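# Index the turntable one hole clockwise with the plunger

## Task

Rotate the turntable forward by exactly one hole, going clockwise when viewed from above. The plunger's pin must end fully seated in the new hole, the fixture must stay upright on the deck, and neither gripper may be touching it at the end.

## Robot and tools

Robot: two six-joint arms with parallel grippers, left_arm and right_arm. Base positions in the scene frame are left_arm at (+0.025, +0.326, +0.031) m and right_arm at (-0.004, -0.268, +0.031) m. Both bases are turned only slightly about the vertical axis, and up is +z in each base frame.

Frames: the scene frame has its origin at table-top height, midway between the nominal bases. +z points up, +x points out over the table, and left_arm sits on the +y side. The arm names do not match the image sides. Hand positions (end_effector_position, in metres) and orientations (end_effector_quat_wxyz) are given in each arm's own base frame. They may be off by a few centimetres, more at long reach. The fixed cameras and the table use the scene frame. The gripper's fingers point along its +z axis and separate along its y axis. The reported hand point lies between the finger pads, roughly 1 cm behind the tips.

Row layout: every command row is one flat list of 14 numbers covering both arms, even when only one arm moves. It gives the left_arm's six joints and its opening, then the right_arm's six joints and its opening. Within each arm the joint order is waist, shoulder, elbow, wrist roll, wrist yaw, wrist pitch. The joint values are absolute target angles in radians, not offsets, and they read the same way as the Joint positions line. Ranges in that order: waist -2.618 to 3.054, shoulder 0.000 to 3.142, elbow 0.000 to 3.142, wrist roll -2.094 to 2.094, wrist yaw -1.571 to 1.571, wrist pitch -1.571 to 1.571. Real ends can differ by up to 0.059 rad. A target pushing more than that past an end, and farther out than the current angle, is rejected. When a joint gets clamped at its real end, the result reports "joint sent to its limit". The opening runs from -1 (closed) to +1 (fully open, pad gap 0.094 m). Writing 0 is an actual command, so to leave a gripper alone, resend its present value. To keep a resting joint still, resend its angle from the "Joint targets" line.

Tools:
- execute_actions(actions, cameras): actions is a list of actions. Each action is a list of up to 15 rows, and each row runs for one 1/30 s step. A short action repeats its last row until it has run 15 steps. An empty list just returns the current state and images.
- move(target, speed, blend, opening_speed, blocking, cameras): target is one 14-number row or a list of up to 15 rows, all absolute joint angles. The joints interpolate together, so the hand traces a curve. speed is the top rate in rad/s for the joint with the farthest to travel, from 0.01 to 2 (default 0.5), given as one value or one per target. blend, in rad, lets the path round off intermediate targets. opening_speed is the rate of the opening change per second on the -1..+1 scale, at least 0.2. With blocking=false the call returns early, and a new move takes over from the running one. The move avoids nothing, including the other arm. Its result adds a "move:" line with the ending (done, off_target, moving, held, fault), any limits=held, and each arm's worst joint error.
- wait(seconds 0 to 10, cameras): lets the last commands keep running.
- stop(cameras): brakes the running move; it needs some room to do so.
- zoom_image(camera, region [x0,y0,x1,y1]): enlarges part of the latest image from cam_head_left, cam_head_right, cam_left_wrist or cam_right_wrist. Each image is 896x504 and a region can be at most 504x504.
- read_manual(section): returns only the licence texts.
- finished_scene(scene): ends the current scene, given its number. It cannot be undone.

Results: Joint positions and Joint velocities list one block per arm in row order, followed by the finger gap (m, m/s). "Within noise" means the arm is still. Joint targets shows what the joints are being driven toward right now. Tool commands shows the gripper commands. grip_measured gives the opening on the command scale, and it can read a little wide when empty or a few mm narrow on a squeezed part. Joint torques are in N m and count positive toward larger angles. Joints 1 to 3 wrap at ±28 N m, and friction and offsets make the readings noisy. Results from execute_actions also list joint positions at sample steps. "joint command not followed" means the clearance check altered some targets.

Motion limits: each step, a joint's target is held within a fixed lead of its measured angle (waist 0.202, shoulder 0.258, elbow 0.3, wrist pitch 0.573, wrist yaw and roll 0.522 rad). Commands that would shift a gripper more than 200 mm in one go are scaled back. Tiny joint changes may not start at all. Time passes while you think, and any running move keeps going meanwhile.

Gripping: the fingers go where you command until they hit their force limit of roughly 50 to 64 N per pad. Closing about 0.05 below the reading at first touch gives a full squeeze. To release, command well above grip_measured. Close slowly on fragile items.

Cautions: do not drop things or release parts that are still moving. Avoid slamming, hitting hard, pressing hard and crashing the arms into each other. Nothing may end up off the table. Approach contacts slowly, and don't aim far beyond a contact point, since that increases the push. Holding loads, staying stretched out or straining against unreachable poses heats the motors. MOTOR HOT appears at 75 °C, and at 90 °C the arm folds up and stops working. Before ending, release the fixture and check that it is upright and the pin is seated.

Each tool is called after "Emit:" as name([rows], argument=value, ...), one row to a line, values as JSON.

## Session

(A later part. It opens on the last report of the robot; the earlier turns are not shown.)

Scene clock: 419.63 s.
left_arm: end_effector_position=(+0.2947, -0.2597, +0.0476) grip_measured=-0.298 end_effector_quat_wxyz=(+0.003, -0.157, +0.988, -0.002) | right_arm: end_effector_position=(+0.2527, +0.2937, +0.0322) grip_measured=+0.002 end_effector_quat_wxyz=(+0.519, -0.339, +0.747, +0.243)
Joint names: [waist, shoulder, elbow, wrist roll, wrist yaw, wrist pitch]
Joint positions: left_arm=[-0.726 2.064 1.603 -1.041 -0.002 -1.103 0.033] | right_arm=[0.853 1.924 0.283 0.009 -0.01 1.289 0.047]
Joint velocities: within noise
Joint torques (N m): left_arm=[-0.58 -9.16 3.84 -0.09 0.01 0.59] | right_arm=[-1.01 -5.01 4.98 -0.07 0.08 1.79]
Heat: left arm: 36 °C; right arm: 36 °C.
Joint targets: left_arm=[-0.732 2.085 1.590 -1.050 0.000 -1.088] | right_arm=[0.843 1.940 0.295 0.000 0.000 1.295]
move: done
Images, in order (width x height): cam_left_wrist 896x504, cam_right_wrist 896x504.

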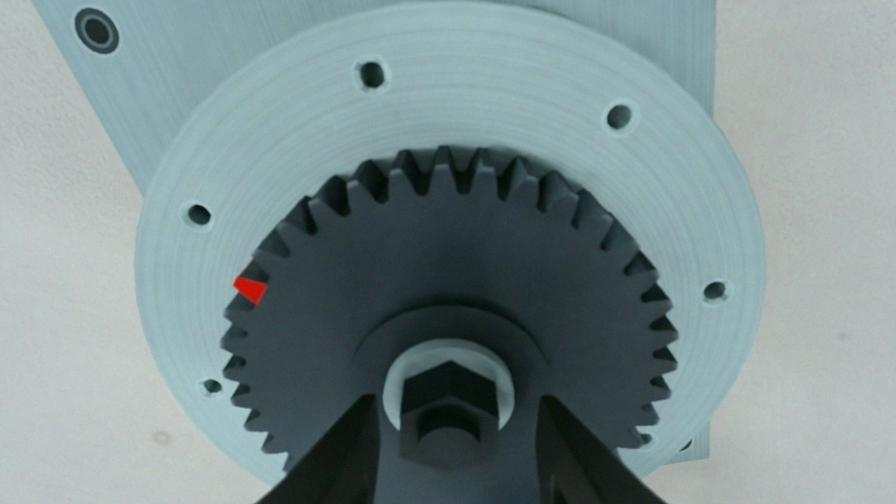

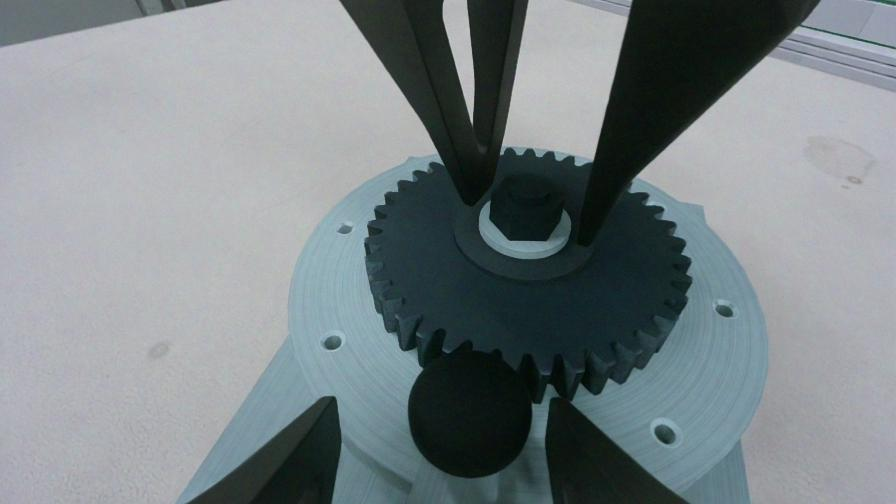

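Emit:
move(target=[-0.7323,2.085,1.59,-1.05,0,-1.088,-0.3,0.824,1.962,0.312,0,0,1.301,0], speed=0.2, cameras=["cam_right_wrist"])

Emit:
zoom_image(camera="cam_right_wrist", region=[268, 204, 628, 504])

Scene clock: 440.67 s.
left_arm: end_effector_position=(+0.2947, -0.2597, +0.0476) grip_measured=-0.298 end_effector_quat_wxyz=(+0.003, -0.157, +0.988, -0.002) | right_arm: end_effector_position=(+0.2616, +0.2917, +0.0308) grip_measured=+0.002 end_effector_quat_wxyz=(+0.522, -0.331, +0.749, +0.238)
Joint names: [waist, shoulder, elbow, wrist roll, wrist yaw, wrist pitch]
Joint positions: left_arm=[-0.726 2.064 1.603 -1.041 -0.002 -1.103 0.033] | right_arm=[0.833 1.944 0.3 0.009 -0.01 1.295 0.047]
Joint velocities: within noise
Joint torques (N m): left_arm=[-0.54 -9.17 3.84 -0.09 0.01 0.59] | right_arm=[-0.91 -5.01 4.93 -0.08 0.09 1.79]
Heat: left arm: 36 °C; right arm: 36 °C.
Joint targets: left_arm=[-0.732 2.085 1.590 -1.050 0.000 -1.088] | right_arm=[0.824 1.962 0.312 0.000 0.000 1.301]
move: done
Images, in order (width x height): cam_right_wrist 896x504.

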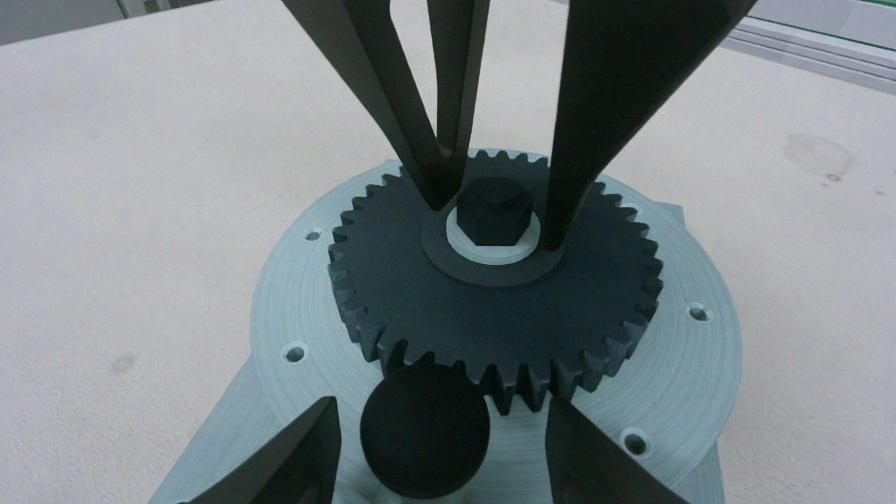

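Scaled by 1.400 from the camera's 896x504 image, which has a finer 1280x720 frame.

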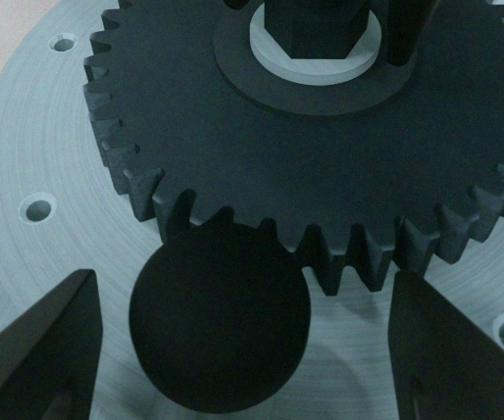

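Emit:
move(target=[-0.7323,2.085,1.59,-1.05,0,-1.088,-0.3,0.85,1.962,0.312,0,0,1.301,0], speed=0.2, cameras=["cam_right_wrist"])

Scene clock: 449.57 s.
left_arm: end_effector_position=(+0.2947, -0.2597, +0.0476) grip_measured=-0.298 end_effector_quat_wxyz=(+0.003, -0.157, +0.988, -0.002) | right_arm: end_effector_position=(+0.2590, +0.2941, +0.0311) grip_measured=+0.002 end_effector_quat_wxyz=(+0.521, -0.334, +0.748, +0.241)
Joint names: [waist, shoulder, elbow, wrist roll, wrist yaw, wrist pitch]
Joint positions: left_arm=[-0.726 2.064 1.603 -1.041 -0.002 -1.103 0.033] | right_arm=[0.842 1.944 0.3 0.009 -0.01 1.296 0.047]
Joint velocities: within noise
Joint torques (N m): left_arm=[-0.57 -9.18 3.86 -0.09 0.03 0.59] | right_arm=[0.7 -5.07 4.97 -0.07 0.07 1.79]
Heat: left arm: 36 °C; right arm: 37 °C.
Joint targets: left_arm=[-0.732 2.085 1.590 -1.050 0.000 -1.088] | right_arm=[0.850 1.962 0.312 0.000 0.000 1.301]
move: done
Images, in order (width x height): cam_right_wrist 896x504.

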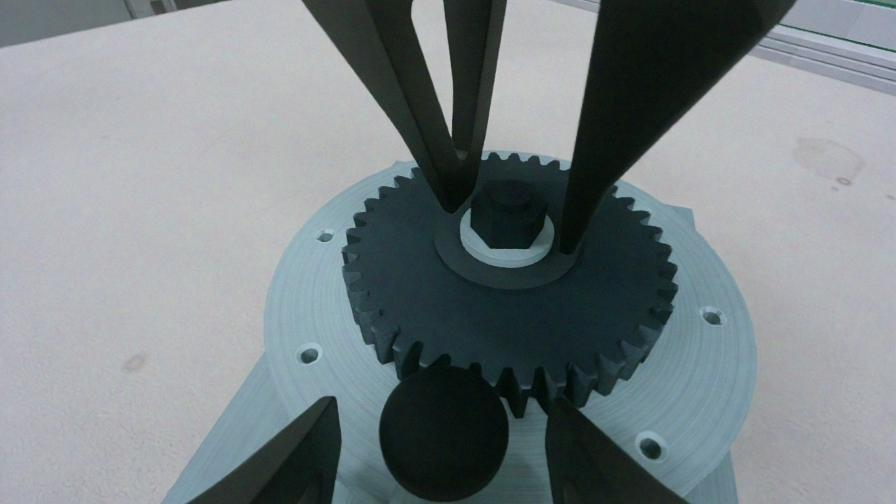

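Emit:
move(target=[-0.729,2.094,1.567,-1.05,0,-1.055,-0.3,0.85,1.962,0.312,0,0,1.301,0], speed=0.2)

Scene clock: 457.50 s.
left_arm: end_effector_position=(+0.2945, -0.2596, +0.0404) grip_measured=-0.298 end_effector_quat_wxyz=(+0.003, -0.157, +0.988, -0.002) | right_arm: end_effector_position=(+0.2590, +0.2941, +0.0311) grip_measured=+0.002 end_effector_quat_wxyz=(+0.521, -0.334, +0.748, +0.241)
Joint names: [waist, shoulder, elbow, wrist roll, wrist yaw, wrist pitch]
Joint positions: left_arm=[-0.726 2.07 1.584 -1.041 -0.002 -1.078 0.033] | right_arm=[0.842 1.944 0.3 0.009 -0.01 1.296 0.047]
Joint velocities: within noise
Joint torques (N m): left_arm=[-0.28 -8.99 3.56 -0.1 0 0.68] | right_arm=[0.69 -5.01 4.93 -0.08 0.08 1.77]
Heat: left arm: 36 °C; right arm: 37 °C.
Joint targets: left_arm=[-0.729 2.094 1.567 -1.050 0.000 -1.055] | right_arm=[0.850 1.962 0.312 0.000 0.000 1.301]
move: done

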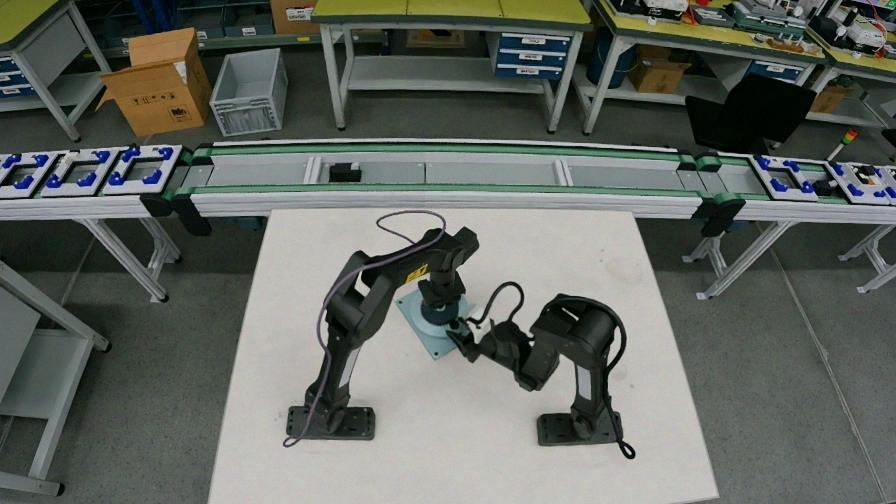

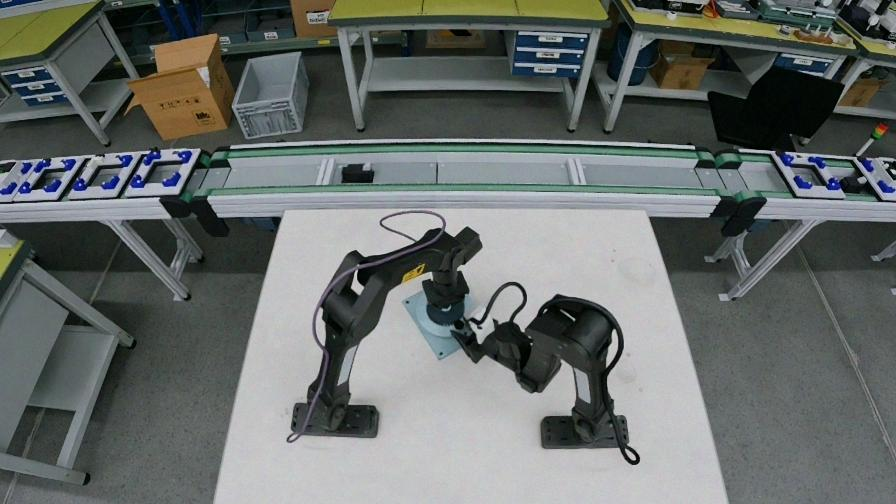

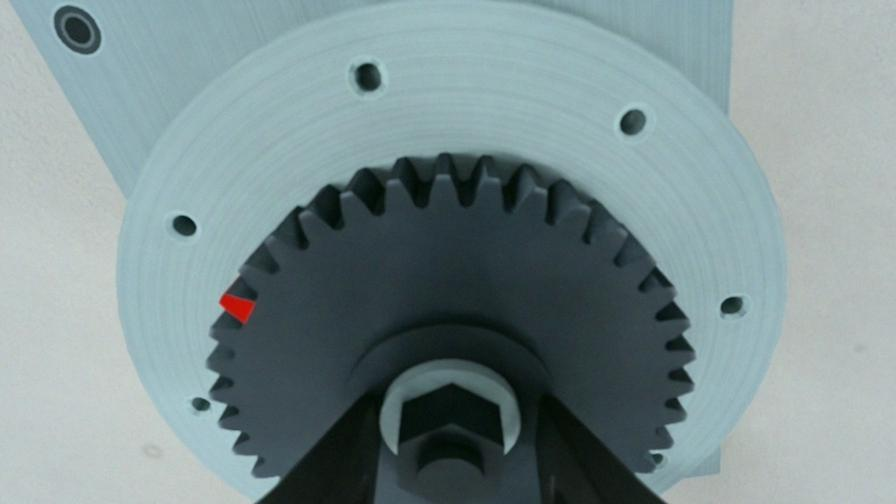

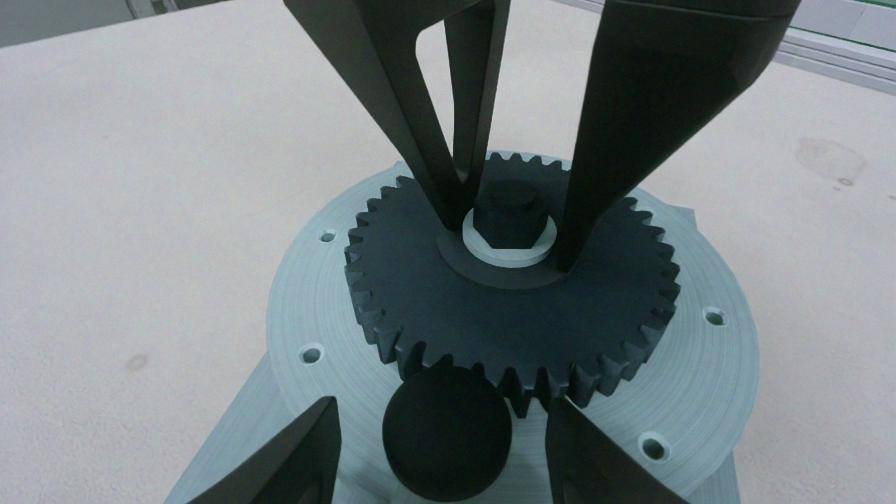

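Emit:
move(target=[-0.729,2.094,1.567,-1.05,0,-1.055,-0.85,0.85,1.962,0.312,0,0,1.301,0], opening_speed=0.3, cameras=["cam_right_wrist","cam_left_wrist"])

Emit:
move(target=[-0.729,2.094,1.567,-1.05,0,-1.055,-0.85,0.85,1.962,0.312,0,0,1.301,-0.75], opening_speed=0.3, cameras=["cam_right_wrist","cam_left_wrist"])

Scene clock: 468.77 s.
left_arm: end_effector_position=(+0.2940, -0.2587, +0.0404) grip_measured=-0.475 end_effector_quat_wxyz=(+0.002, -0.157, +0.988, +0.000) | right_arm: end_effector_position=(+0.2590, +0.2941, +0.0311) grip_measured=+0.002 end_effector_quat_wxyz=(+0.521, -0.334, +0.748, +0.241)
Joint names: [waist, shoulder, elbow, wrist roll, wrist yaw, wrist pitch]
Joint positions: left_arm=[-0.726 2.07 1.584 -1.041 -0.004 -1.082 0.025] | right_arm=[0.842 1.944 0.3 0.009 -0.01 1.296 0.047]
Joint velocities: within noise
Joint torques (N m): left_arm=[-0.27 -8.95 3.54 -0.09 0.02 0.73] | right_arm=[0.7 -5.03 4.97 -0.07 0.09 1.78]
Heat: left arm: 36 °C; right arm: 38 °C.
Joint targets: left_arm=[-0.729 2.094 1.567 -1.050 0.000 -1.055] | right_arm=[0.850 1.962 0.312 0.000 0.000 1.301]
move: done
Images, in order (width x height): cam_left_wrist 896x504, cam_right_wrist 896x504.

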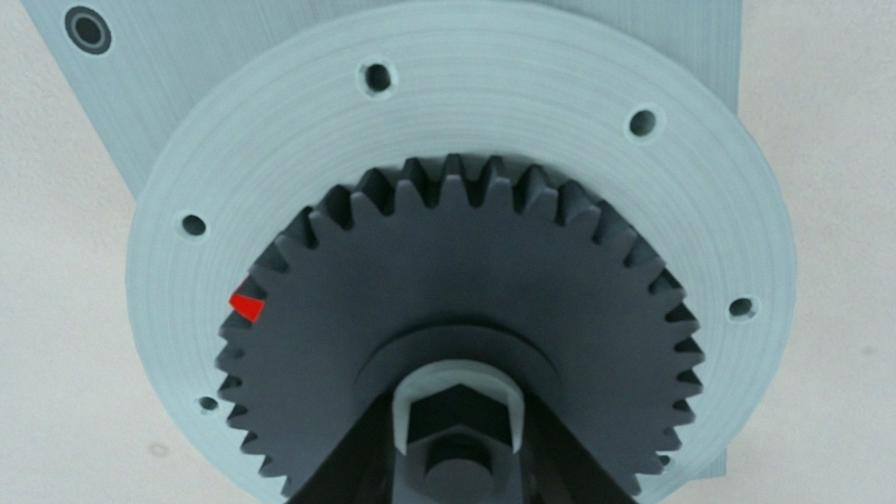

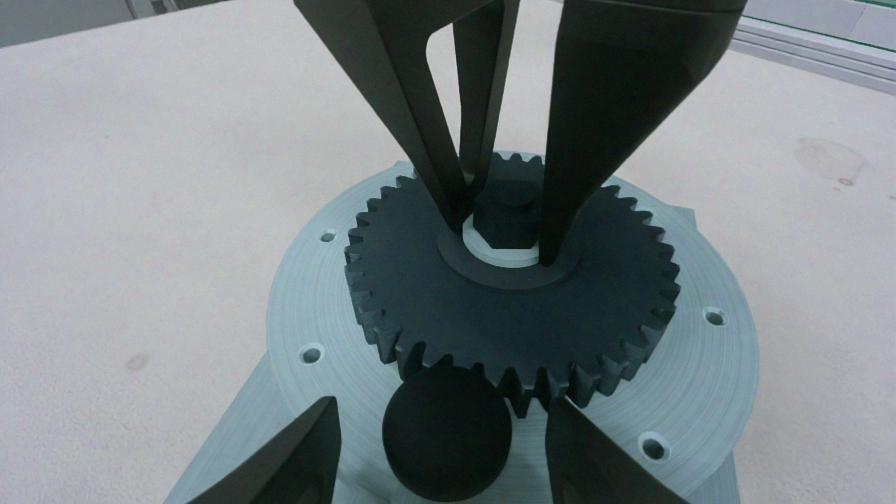

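Scene clock: 471.47 s.
left_arm: end_effector_position=(+0.2940, -0.2587, +0.0404) grip_measured=-0.475 end_effector_quat_wxyz=(+0.002, -0.157, +0.988, +0.000) | right_arm: end_effector_position=(+0.2591, +0.2941, +0.0312) grip_measured=-0.495 end_effector_quat_wxyz=(+0.522, -0.334, +0.747, +0.241)
Joint names: [waist, shoulder, elbow, wrist roll, wrist yaw, wrist pitch]
Joint positions: left_arm=[-0.726 2.07 1.584 -1.041 -0.004 -1.082 0.025] | right_arm=[0.842 1.944 0.3 0.009 -0.009 1.297 0.024]
Joint velocities: within noise
Joint torques (N m): left_arm=[-0.27 -8.94 3.51 -0.1 0.03 0.73] | right_arm=[0.72 -5.05 4.97 -0.06 0.08 1.78]
Heat: left arm: 36 °C; right arm: 38 °C.
Joint targets: left_arm=[-0.729 2.094 1.567 -1.050 0.000 -1.055] | right_arm=[0.850 1.962 0.312 0.000 0.000 1.301]
move: done
Images, in order (width x height): cam_left_wrist 896x504, cam_right_wrist 896x504.

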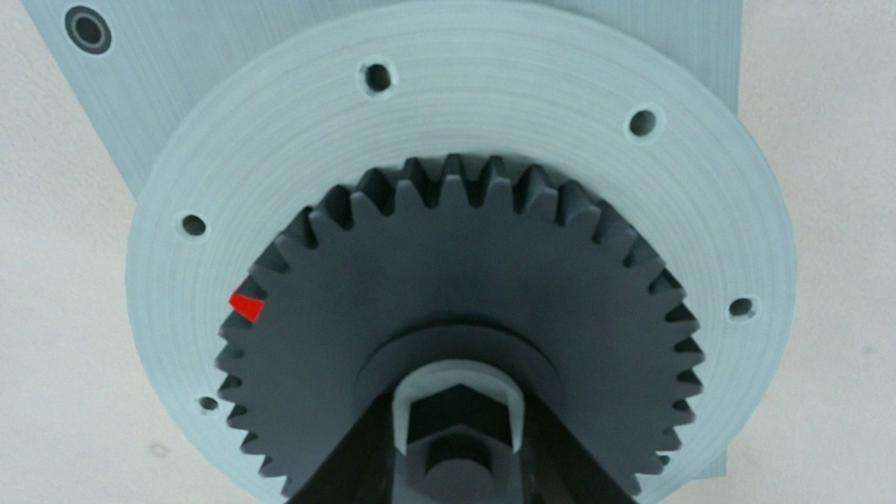

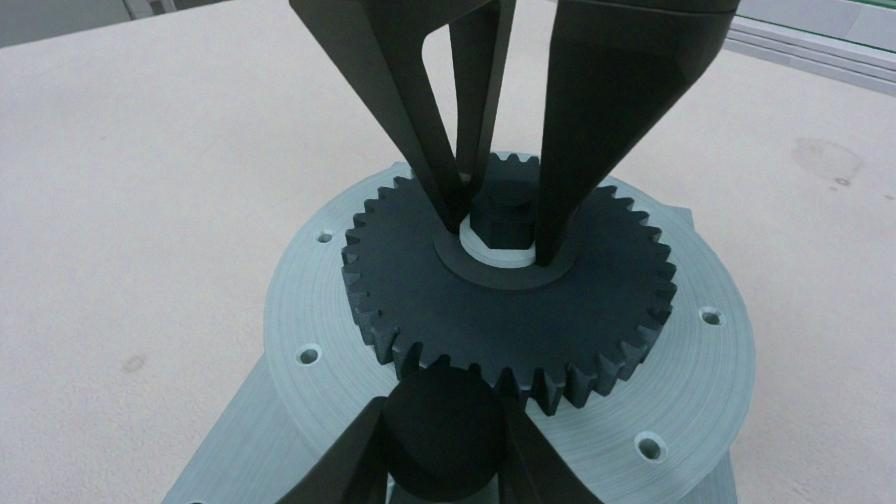

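Emit:
move([
  [-0.729,2.094,1.567,-1.05,0,-1.055,-0.3,0.85,1.962,0.312,0,0,1.301,-0.75],
  [-0.729,2.050,1.610,-1.05,0,-1.115,-0.3,0.85,1.962,0.312,0,0,1.301,-0.75],
], opening_speed=0.5, speed=0.2, cameras=["cam_right_wrist","cam_left_wrist"])

Emit:
move(target=[-0.729,2.050,1.610,-1.05,0,-1.115,-0.85,0.85,1.962,0.312,0,0,1.301,-0.75], opening_speed=0.3, cameras=["cam_right_wrist","cam_left_wrist"])

Scene clock: 486.00 s.
left_arm: end_effector_position=(+0.2923, -0.2577, +0.0404) grip_measured=-0.302 end_effector_quat_wxyz=(-0.001, -0.157, +0.988, +0.002) | right_arm: end_effector_position=(+0.2591, +0.2941, +0.0312) grip_measured=-0.495 end_effector_quat_wxyz=(+0.522, -0.334, +0.747, +0.241)
Joint names: [waist, shoulder, elbow, wrist roll, wrist yaw, wrist pitch]
Joint positions: left_arm=[-0.726 2.07 1.584 -1.041 -0.002 -1.089 0.033] | right_arm=[0.842 1.944 0.3 0.009 -0.009 1.297 0.024]
Joint velocities: within noise
Joint torques (N m): left_arm=[-0.28 -13.03 6.86 -0.08 0.01 0.11] | right_arm=[0.75 -5.04 4.93 -0.06 0.08 1.79]
Heat: left arm: 36 °C; right arm: 38 °C.
Joint targets: left_arm=[-0.729 2.050 1.610 -1.050 0.000 -1.115] | right_arm=[0.850 1.962 0.312 0.000 0.000 1.301]
move: done
Images, in order (width x height): cam_left_wrist 896x504, cam_right_wrist 896x504.

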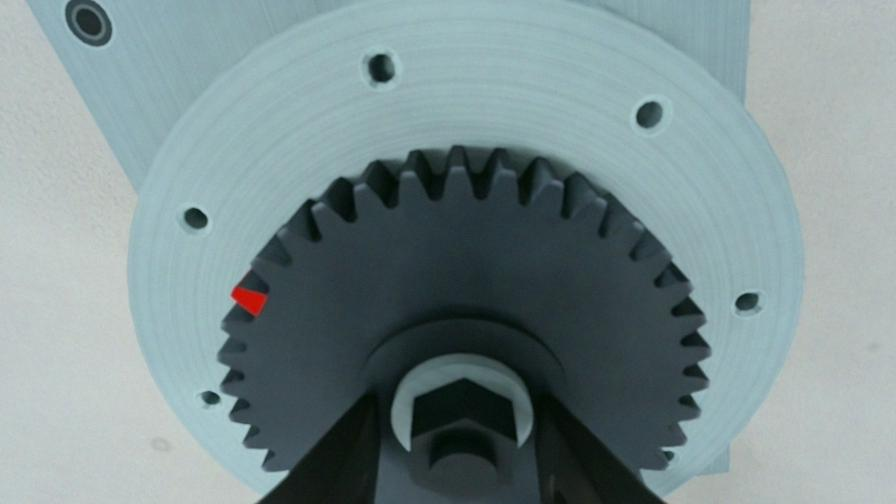

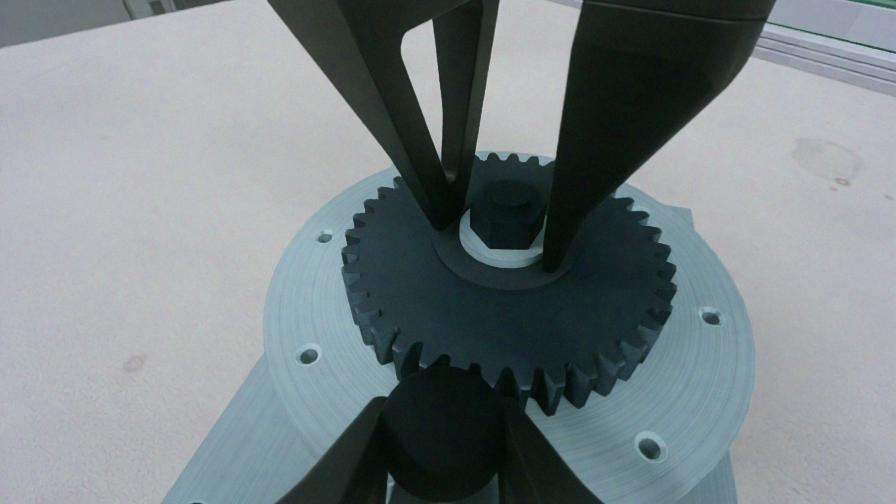

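Scene clock: 488.03 s.
left_arm: end_effector_position=(+0.2922, -0.2582, +0.0408) grip_measured=-0.478 end_effector_quat_wxyz=(-0.002, -0.157, +0.988, +0.001) | right_arm: end_effector_position=(+0.2591, +0.2941, +0.0312) grip_measured=-0.495 end_effector_quat_wxyz=(+0.522, -0.334, +0.747, +0.241)
Joint names: [waist, shoulder, elbow, wrist roll, wrist yaw, wrist pitch]
Joint positions: left_arm=[-0.726 2.07 1.585 -1.041 0.001 -1.09 0.025] | right_arm=[0.842 1.944 0.3 0.009 -0.009 1.297 0.024]
Joint velocities: within noise
Joint torques (N m): left_arm=[-0.31 -13.05 6.78 -0.09 -0.01 0.11] | right_arm=[0.68 -5.04 4.94 -0.07 0.08 1.78]
Heat: left arm: 36 °C; right arm: 38 °C.
Joint targets: left_arm=[-0.729 2.050 1.610 -1.050 0.000 -1.115] | right_arm=[0.850 1.962 0.312 0.000 0.000 1.301]
move: done
Images, in order (width x height): cam_left_wrist 896x504, cam_right_wrist 896x504.

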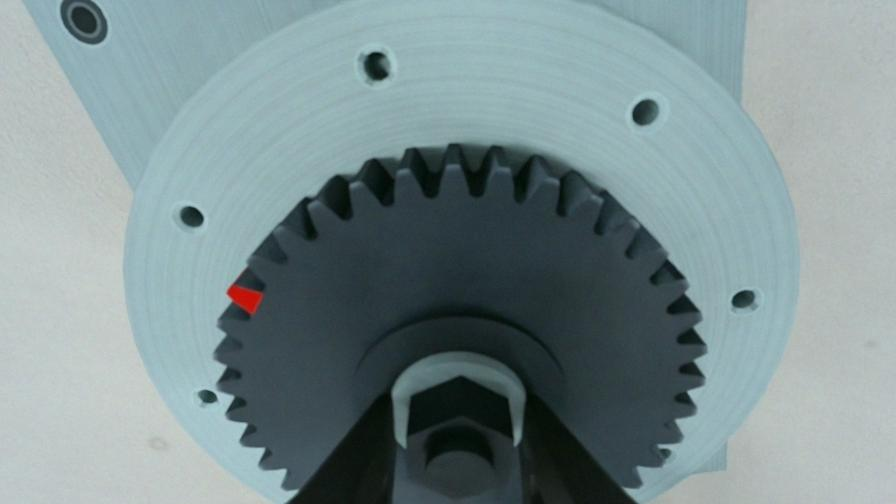

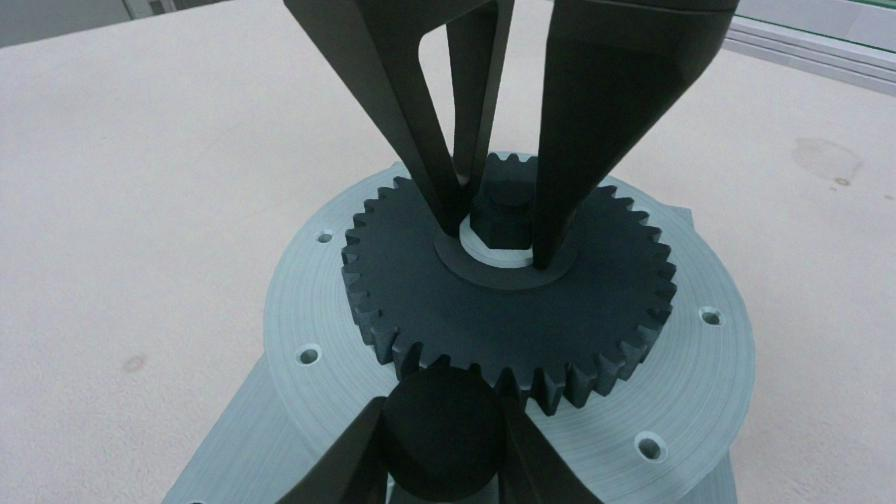

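Emit:
move([
  [-0.729,2.050,1.610,-1.05,0,-1.115,-0.3,0.85,1.962,0.312,0,0,1.301,-0.75],
  [-0.729,2.032,1.625,-1.05,0,-1.130,-0.3,0.85,1.962,0.312,0,0,1.301,-0.75],
], opening_speed=0.5, speed=0.2, cameras=["cam_right_wrist","cam_left_wrist"])

Scene clock: 501.07 s.
left_arm: end_effector_position=(+0.2914, -0.2575, +0.0440) grip_measured=-0.302 end_effector_quat_wxyz=(-0.004, -0.157, +0.988, +0.004) | right_arm: end_effector_position=(+0.2591, +0.2941, +0.0312) grip_measured=-0.495 end_effector_quat_wxyz=(+0.522, -0.334, +0.747, +0.241)
Joint names: [waist, shoulder, elbow, wrist roll, wrist yaw, wrist pitch]
Joint positions: left_arm=[-0.726 2.07 1.598 -1.041 0.001 -1.111 0.033] | right_arm=[0.842 1.944 0.3 0.009 -0.009 1.297 0.024]
Joint velocities: within noise
Joint torques (N m): left_arm=[-0.25 -14.86 6.91 -0.08 -0.02 0.14] | right_arm=[0.72 -5.05 4.94 -0.07 0.08 1.79]
Heat: left arm: 37 °C; right arm: 39 °C.
Joint targets: left_arm=[-0.729 2.032 1.625 -1.050 0.000 -1.130] | right_arm=[0.850 1.962 0.312 0.000 0.000 1.301]
move: off_target (left_arm); left_arm: the shoulder is farthest, 0.038 rad from its target
Images, in order (width x height): cam_left_wrist 896x504, cam_right_wrist 896x504.

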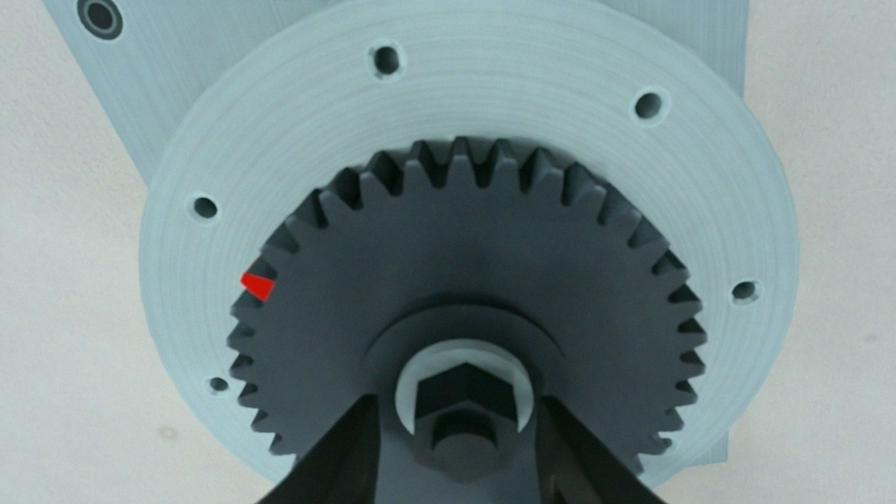

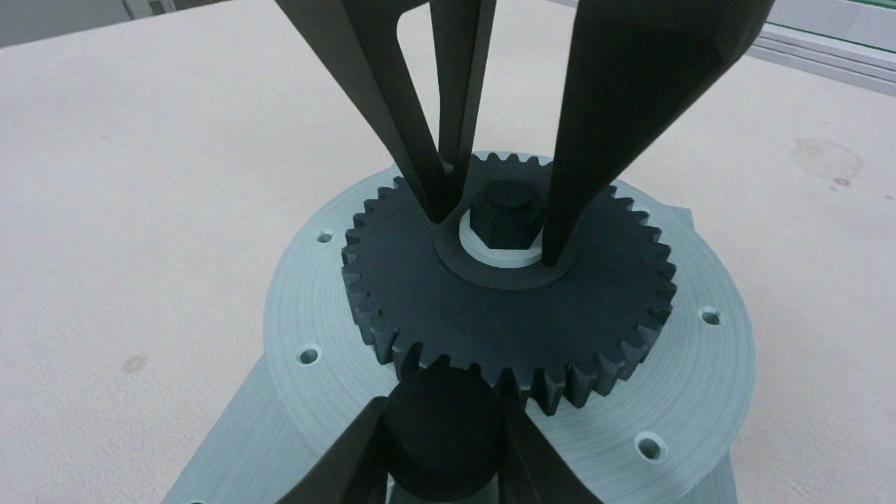

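Emit:
move(target=[-0.729,2.05,1.64,-1.05,0,-1.13,-0.3,0.85,1.962,0.312,0,0,1.301,-0.75], speed=0.2, cameras=["cam_right_wrist"])

Emit:
move(target=[-0.729,2.05,1.64,-1.05,0,-1.13,-0.85,0.85,1.962,0.312,0,0,1.301,-0.75], opening_speed=0.3, cameras=["cam_right_wrist","cam_left_wrist"])

Scene clock: 515.80 s.
left_arm: end_effector_position=(+0.2944, -0.2602, +0.0476) grip_measured=-0.302 end_effector_quat_wxyz=(+0.000, -0.157, +0.988, -0.001) | right_arm: end_effector_position=(+0.2591, +0.2941, +0.0312) grip_measured=-0.495 end_effector_quat_wxyz=(+0.522, -0.334, +0.747, +0.241)
Joint names: [waist, shoulder, elbow, wrist roll, wrist yaw, wrist pitch]
Joint positions: left_arm=[-0.726 2.07 1.613 -1.041 0.001 -1.112 0.033] | right_arm=[0.842 1.944 0.3 0.009 -0.009 1.297 0.024]
Joint velocities: within noise
Joint torques (N m): left_arm=[-0.28 -13.07 6.97 -0.08 -0.01 0.2] | right_arm=[0.7 -5.01 4.96 -0.06 0.08 1.78]
Heat: left arm: 39 °C; right arm: 39 °C.
Joint targets: left_arm=[-0.729 2.050 1.640 -1.050 0.000 -1.130] | right_arm=[0.850 1.962 0.312 0.000 0.000 1.301]
move: done
Images, in order (width x height): cam_right_wrist 896x504.

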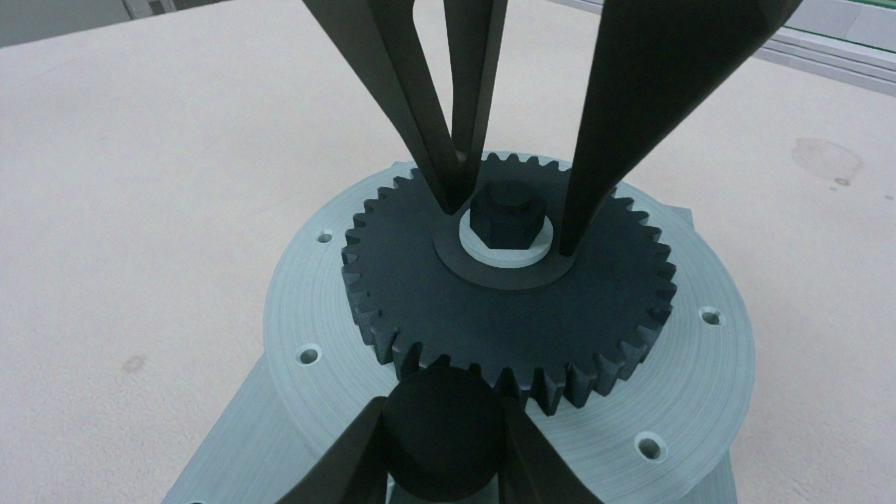

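Scene clock: 517.83 s.
left_arm: end_effector_position=(+0.2930, -0.2586, +0.0477) grip_measured=-0.635 end_effector_quat_wxyz=(-0.002, -0.157, +0.988, +0.003) | right_arm: end_effector_position=(+0.2591, +0.2941, +0.0312) grip_measured=-0.495 end_effector_quat_wxyz=(+0.522, -0.334, +0.747, +0.241)
Joint names: [waist, shoulder, elbow, wrist roll, wrist yaw, wrist pitch]
Joint positions: left_arm=[-0.726 2.07 1.613 -1.041 0 -1.121 0.017] | right_arm=[0.842 1.944 0.3 0.009 -0.009 1.297 0.024]
Joint velocities: within noise
Joint torques (N m): left_arm=[-0.25 -13.05 6.94 -0.09 -0.01 0.28] | right_arm=[0.68 -5.07 4.96 -0.06 0.07 1.79]
Heat: left arm: 39 °C; right arm: 39 °C.
Joint targets: left_arm=[-0.729 2.050 1.640 -1.050 0.000 -1.130] | right_arm=[0.850 1.962 0.312 0.000 0.000 1.301]
move: done
Images, in order (width x height): cam_left_wrist 896x504, cam_right_wrist 896x504.

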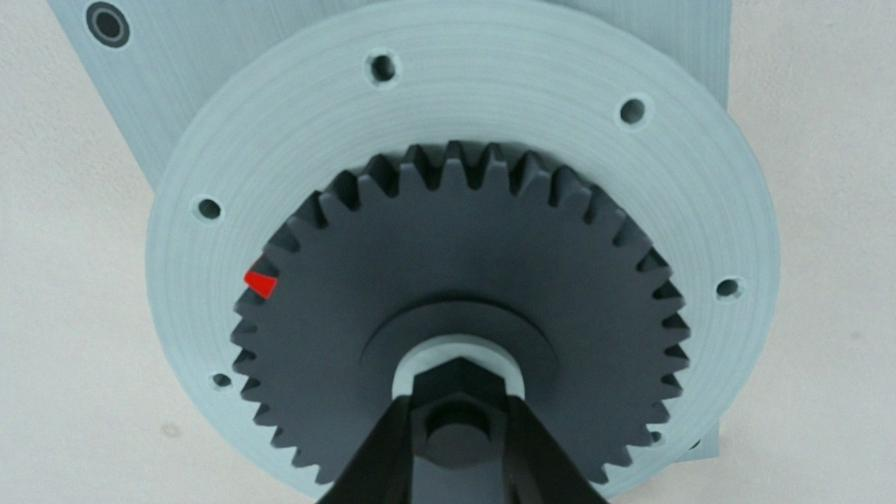

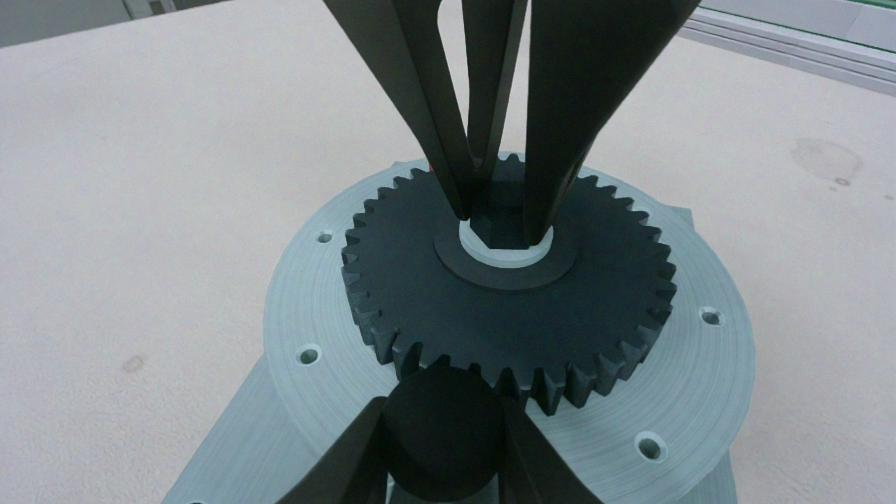

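Emit:
move(target=[-0.729,2.05,1.64,-1.05,0,-1.13,-0.85,0.85,1.86,0.312,0,0,1.205,-0.75], speed=0.2, cameras=["cam_right_wrist","cam_left_wrist"])

Scene clock: 525.87 s.
left_arm: end_effector_position=(+0.2930, -0.2586, +0.0477) grip_measured=-0.635 end_effector_quat_wxyz=(-0.002, -0.157, +0.988, +0.003) | right_arm: end_effector_position=(+0.2588, +0.2938, +0.0313) grip_measured=-0.496 end_effector_quat_wxyz=(+0.510, -0.337, +0.756, +0.235)
Joint names: [waist, shoulder, elbow, wrist roll, wrist yaw, wrist pitch]
Joint positions: left_arm=[-0.726 2.07 1.613 -1.041 0 -1.121 0.017] | right_arm=[0.842 1.893 0.31 0.009 -0.009 1.204 0.024]
Joint velocities: within noise
Joint torques (N m): left_arm=[-0.28 -13.07 6.95 -0.09 0 0.28] | right_arm=[0.73 -8.87 4.3 -0.08 0.09 1.71]
Heat: left arm: 39 °C; right arm: 39 °C.
Joint targets: left_arm=[-0.729 2.050 1.640 -1.050 0.000 -1.130] | right_arm=[0.850 1.860 0.312 0.000 0.000 1.205]
move: done
Images, in order (width x height): cam_left_wrist 896x504, cam_right_wrist 896x504.

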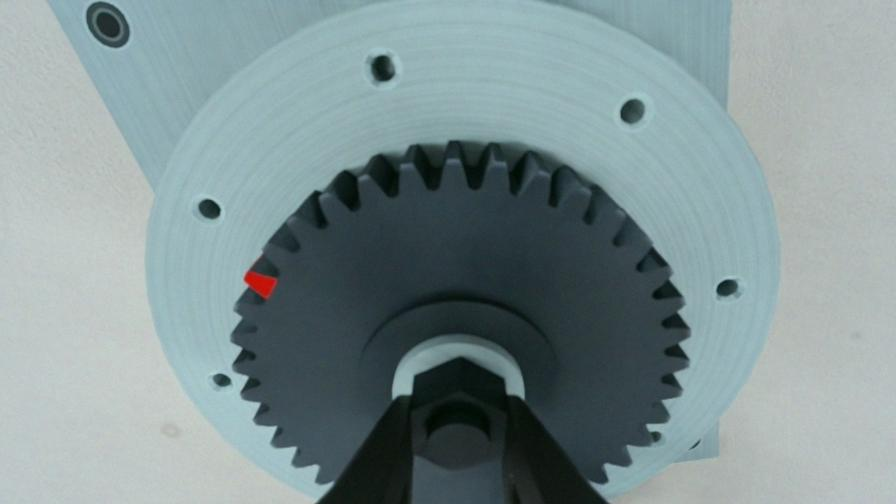

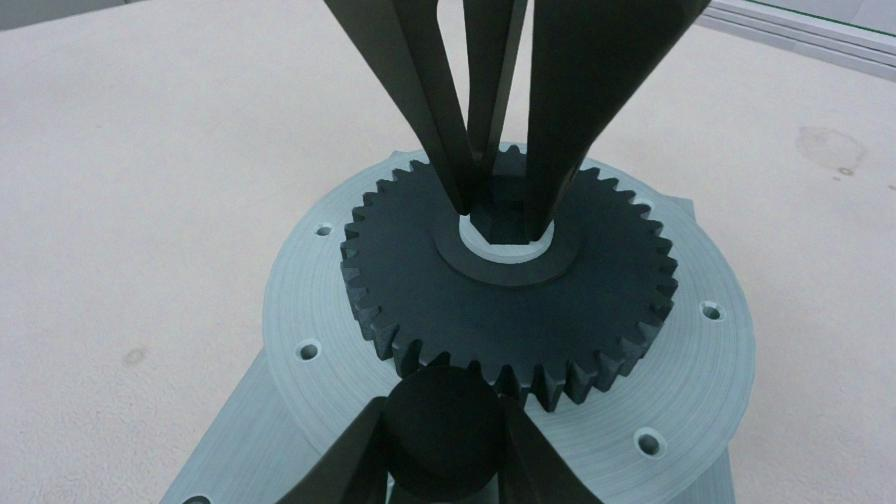

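Emit:
move(target=[-0.729,2.05,1.64,-1.05,0,-1.13,-0.85,0.85,1.79,0.312,0,0,1.205,-0.75], speed=0.2, cameras=["cam_right_wrist","cam_left_wrist"])

Scene clock: 534.50 s.
left_arm: end_effector_position=(+0.2928, -0.2588, +0.0477) grip_measured=-0.635 end_effector_quat_wxyz=(-0.003, -0.158, +0.987, +0.002) | right_arm: end_effector_position=(+0.2574, +0.2920, +0.0322) grip_measured=-0.497 end_effector_quat_wxyz=(+0.500, -0.340, +0.763, +0.230)
Joint names: [waist, shoulder, elbow, wrist roll, wrist yaw, wrist pitch]
Joint positions: left_arm=[-0.726 2.07 1.613 -1.042 0.001 -1.121 0.017] | right_arm=[0.842 1.845 0.312 0.009 -0.008 1.128 0.024]
Joint velocities: within noise
Joint torques (N m): left_arm=[-0.29 -13.11 6.94 -0.07 -0.03 0.28] | right_arm=[0.69 -10.51 4.46 -0.07 0.06 2.42]
Heat: left arm: 39 °C; right arm: 39 °C.
Joint targets: left_arm=[-0.729 2.050 1.640 -1.050 0.000 -1.130] | right_arm=[0.850 1.790 0.312 0.000 0.000 1.205]
move: off_target (right_arm); right_arm: the wrist pitch is farthest, 0.077 rad from its target
Images, in order (width x height): cam_left_wrist 896x504, cam_right_wrist 896x504.

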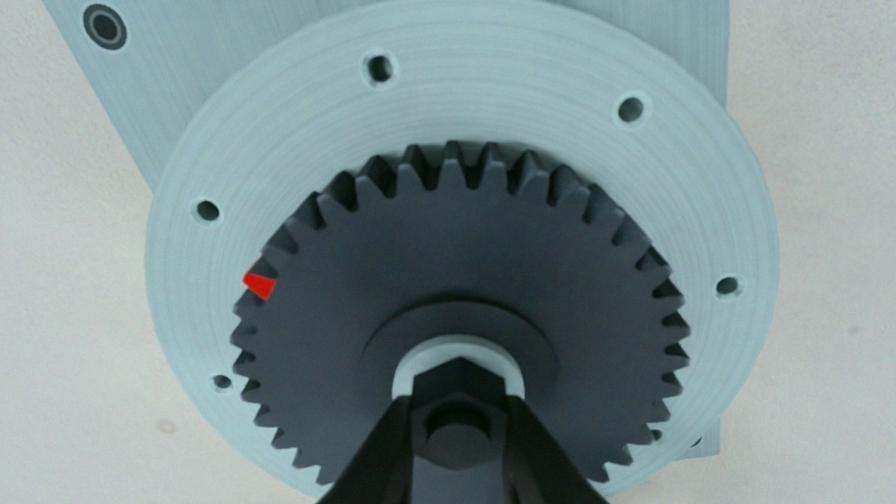

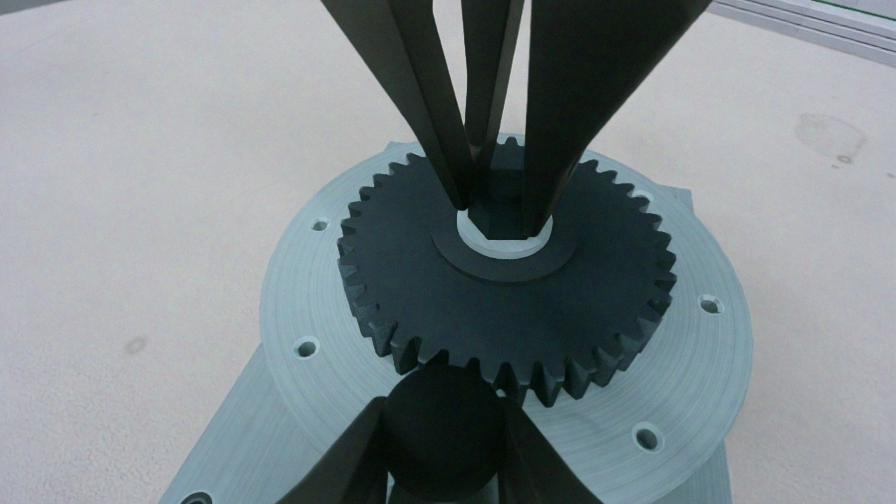

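Emit:
move(target=[-0.729,2.05,1.64,-1.05,0,-1.13,-0.85,0.85,1.77,0.312,0,0,1.35,-0.9], speed=0.2, cameras=["cam_right_wrist","cam_left_wrist"])

Emit:
zoom_image(camera="cam_right_wrist", region=[268, 204, 628, 504])

Scene clock: 543.63 s.
left_arm: end_effector_position=(+0.2928, -0.2588, +0.0477) grip_measured=-0.635 end_effector_quat_wxyz=(-0.003, -0.158, +0.987, +0.002) | right_arm: end_effector_position=(+0.2579, +0.2925, +0.0355) grip_measured=-0.497 end_effector_quat_wxyz=(+0.505, -0.338, +0.759, +0.233)
Joint names: [waist, shoulder, elbow, wrist roll, wrist yaw, wrist pitch]
Joint positions: left_arm=[-0.726 2.07 1.613 -1.043 0.001 -1.121 0.017] | right_arm=[0.842 1.842 0.31 0.009 -0.008 1.139 0.024]
Joint velocities: within noise
Joint torques (N m): left_arm=[-0.24 -13.09 6.94 -0.07 -0.01 0.28] | right_arm=[0.69 -11.89 4.66 -0.08 0.06 3.62]
Heat: left arm: 39 °C; right arm: 40 °C.
Joint targets: left_arm=[-0.729 2.050 1.640 -1.050 0.000 -1.130] | right_arm=[0.850 1.770 0.312 0.000 0.000 1.350]
move: off_target (right_arm); right_arm: the wrist pitch is farthest, 0.211 rad from its target
Images, in order (width x height): cam_left_wrist 896x504, cam_right_wrist 896x504.

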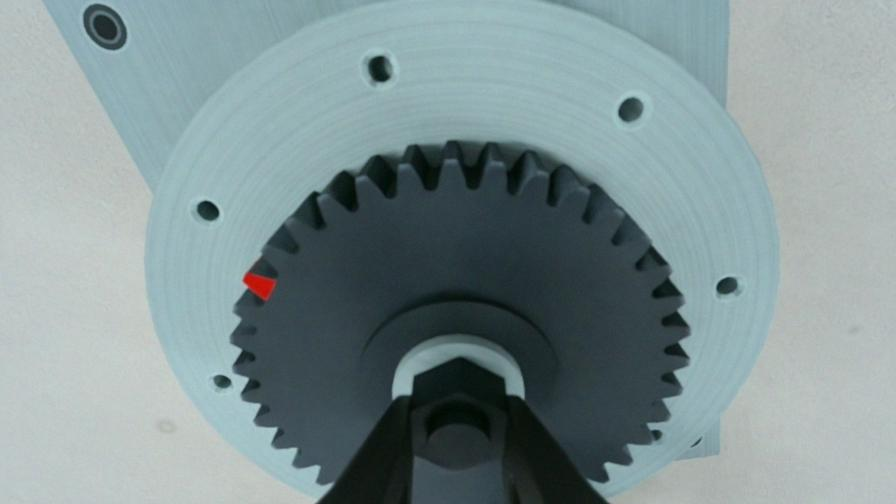

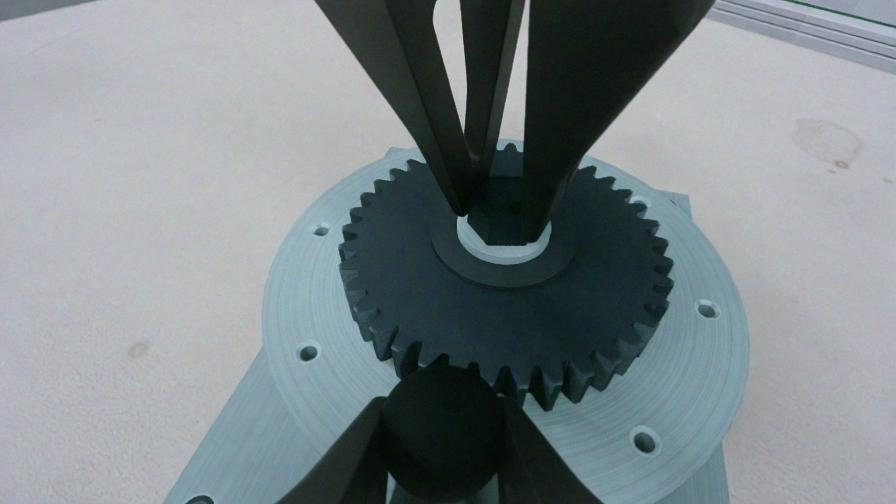

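Scaled by 1.400 from the camera's 896x504 image, which has a finer 1280x720 frame.

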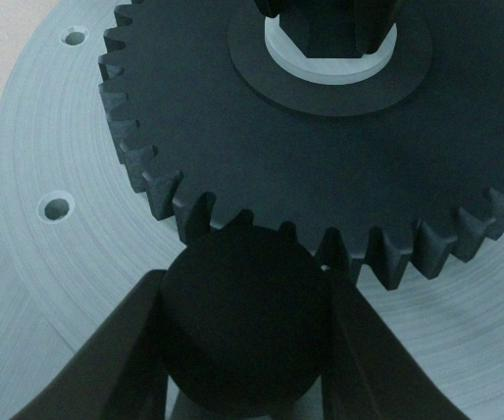

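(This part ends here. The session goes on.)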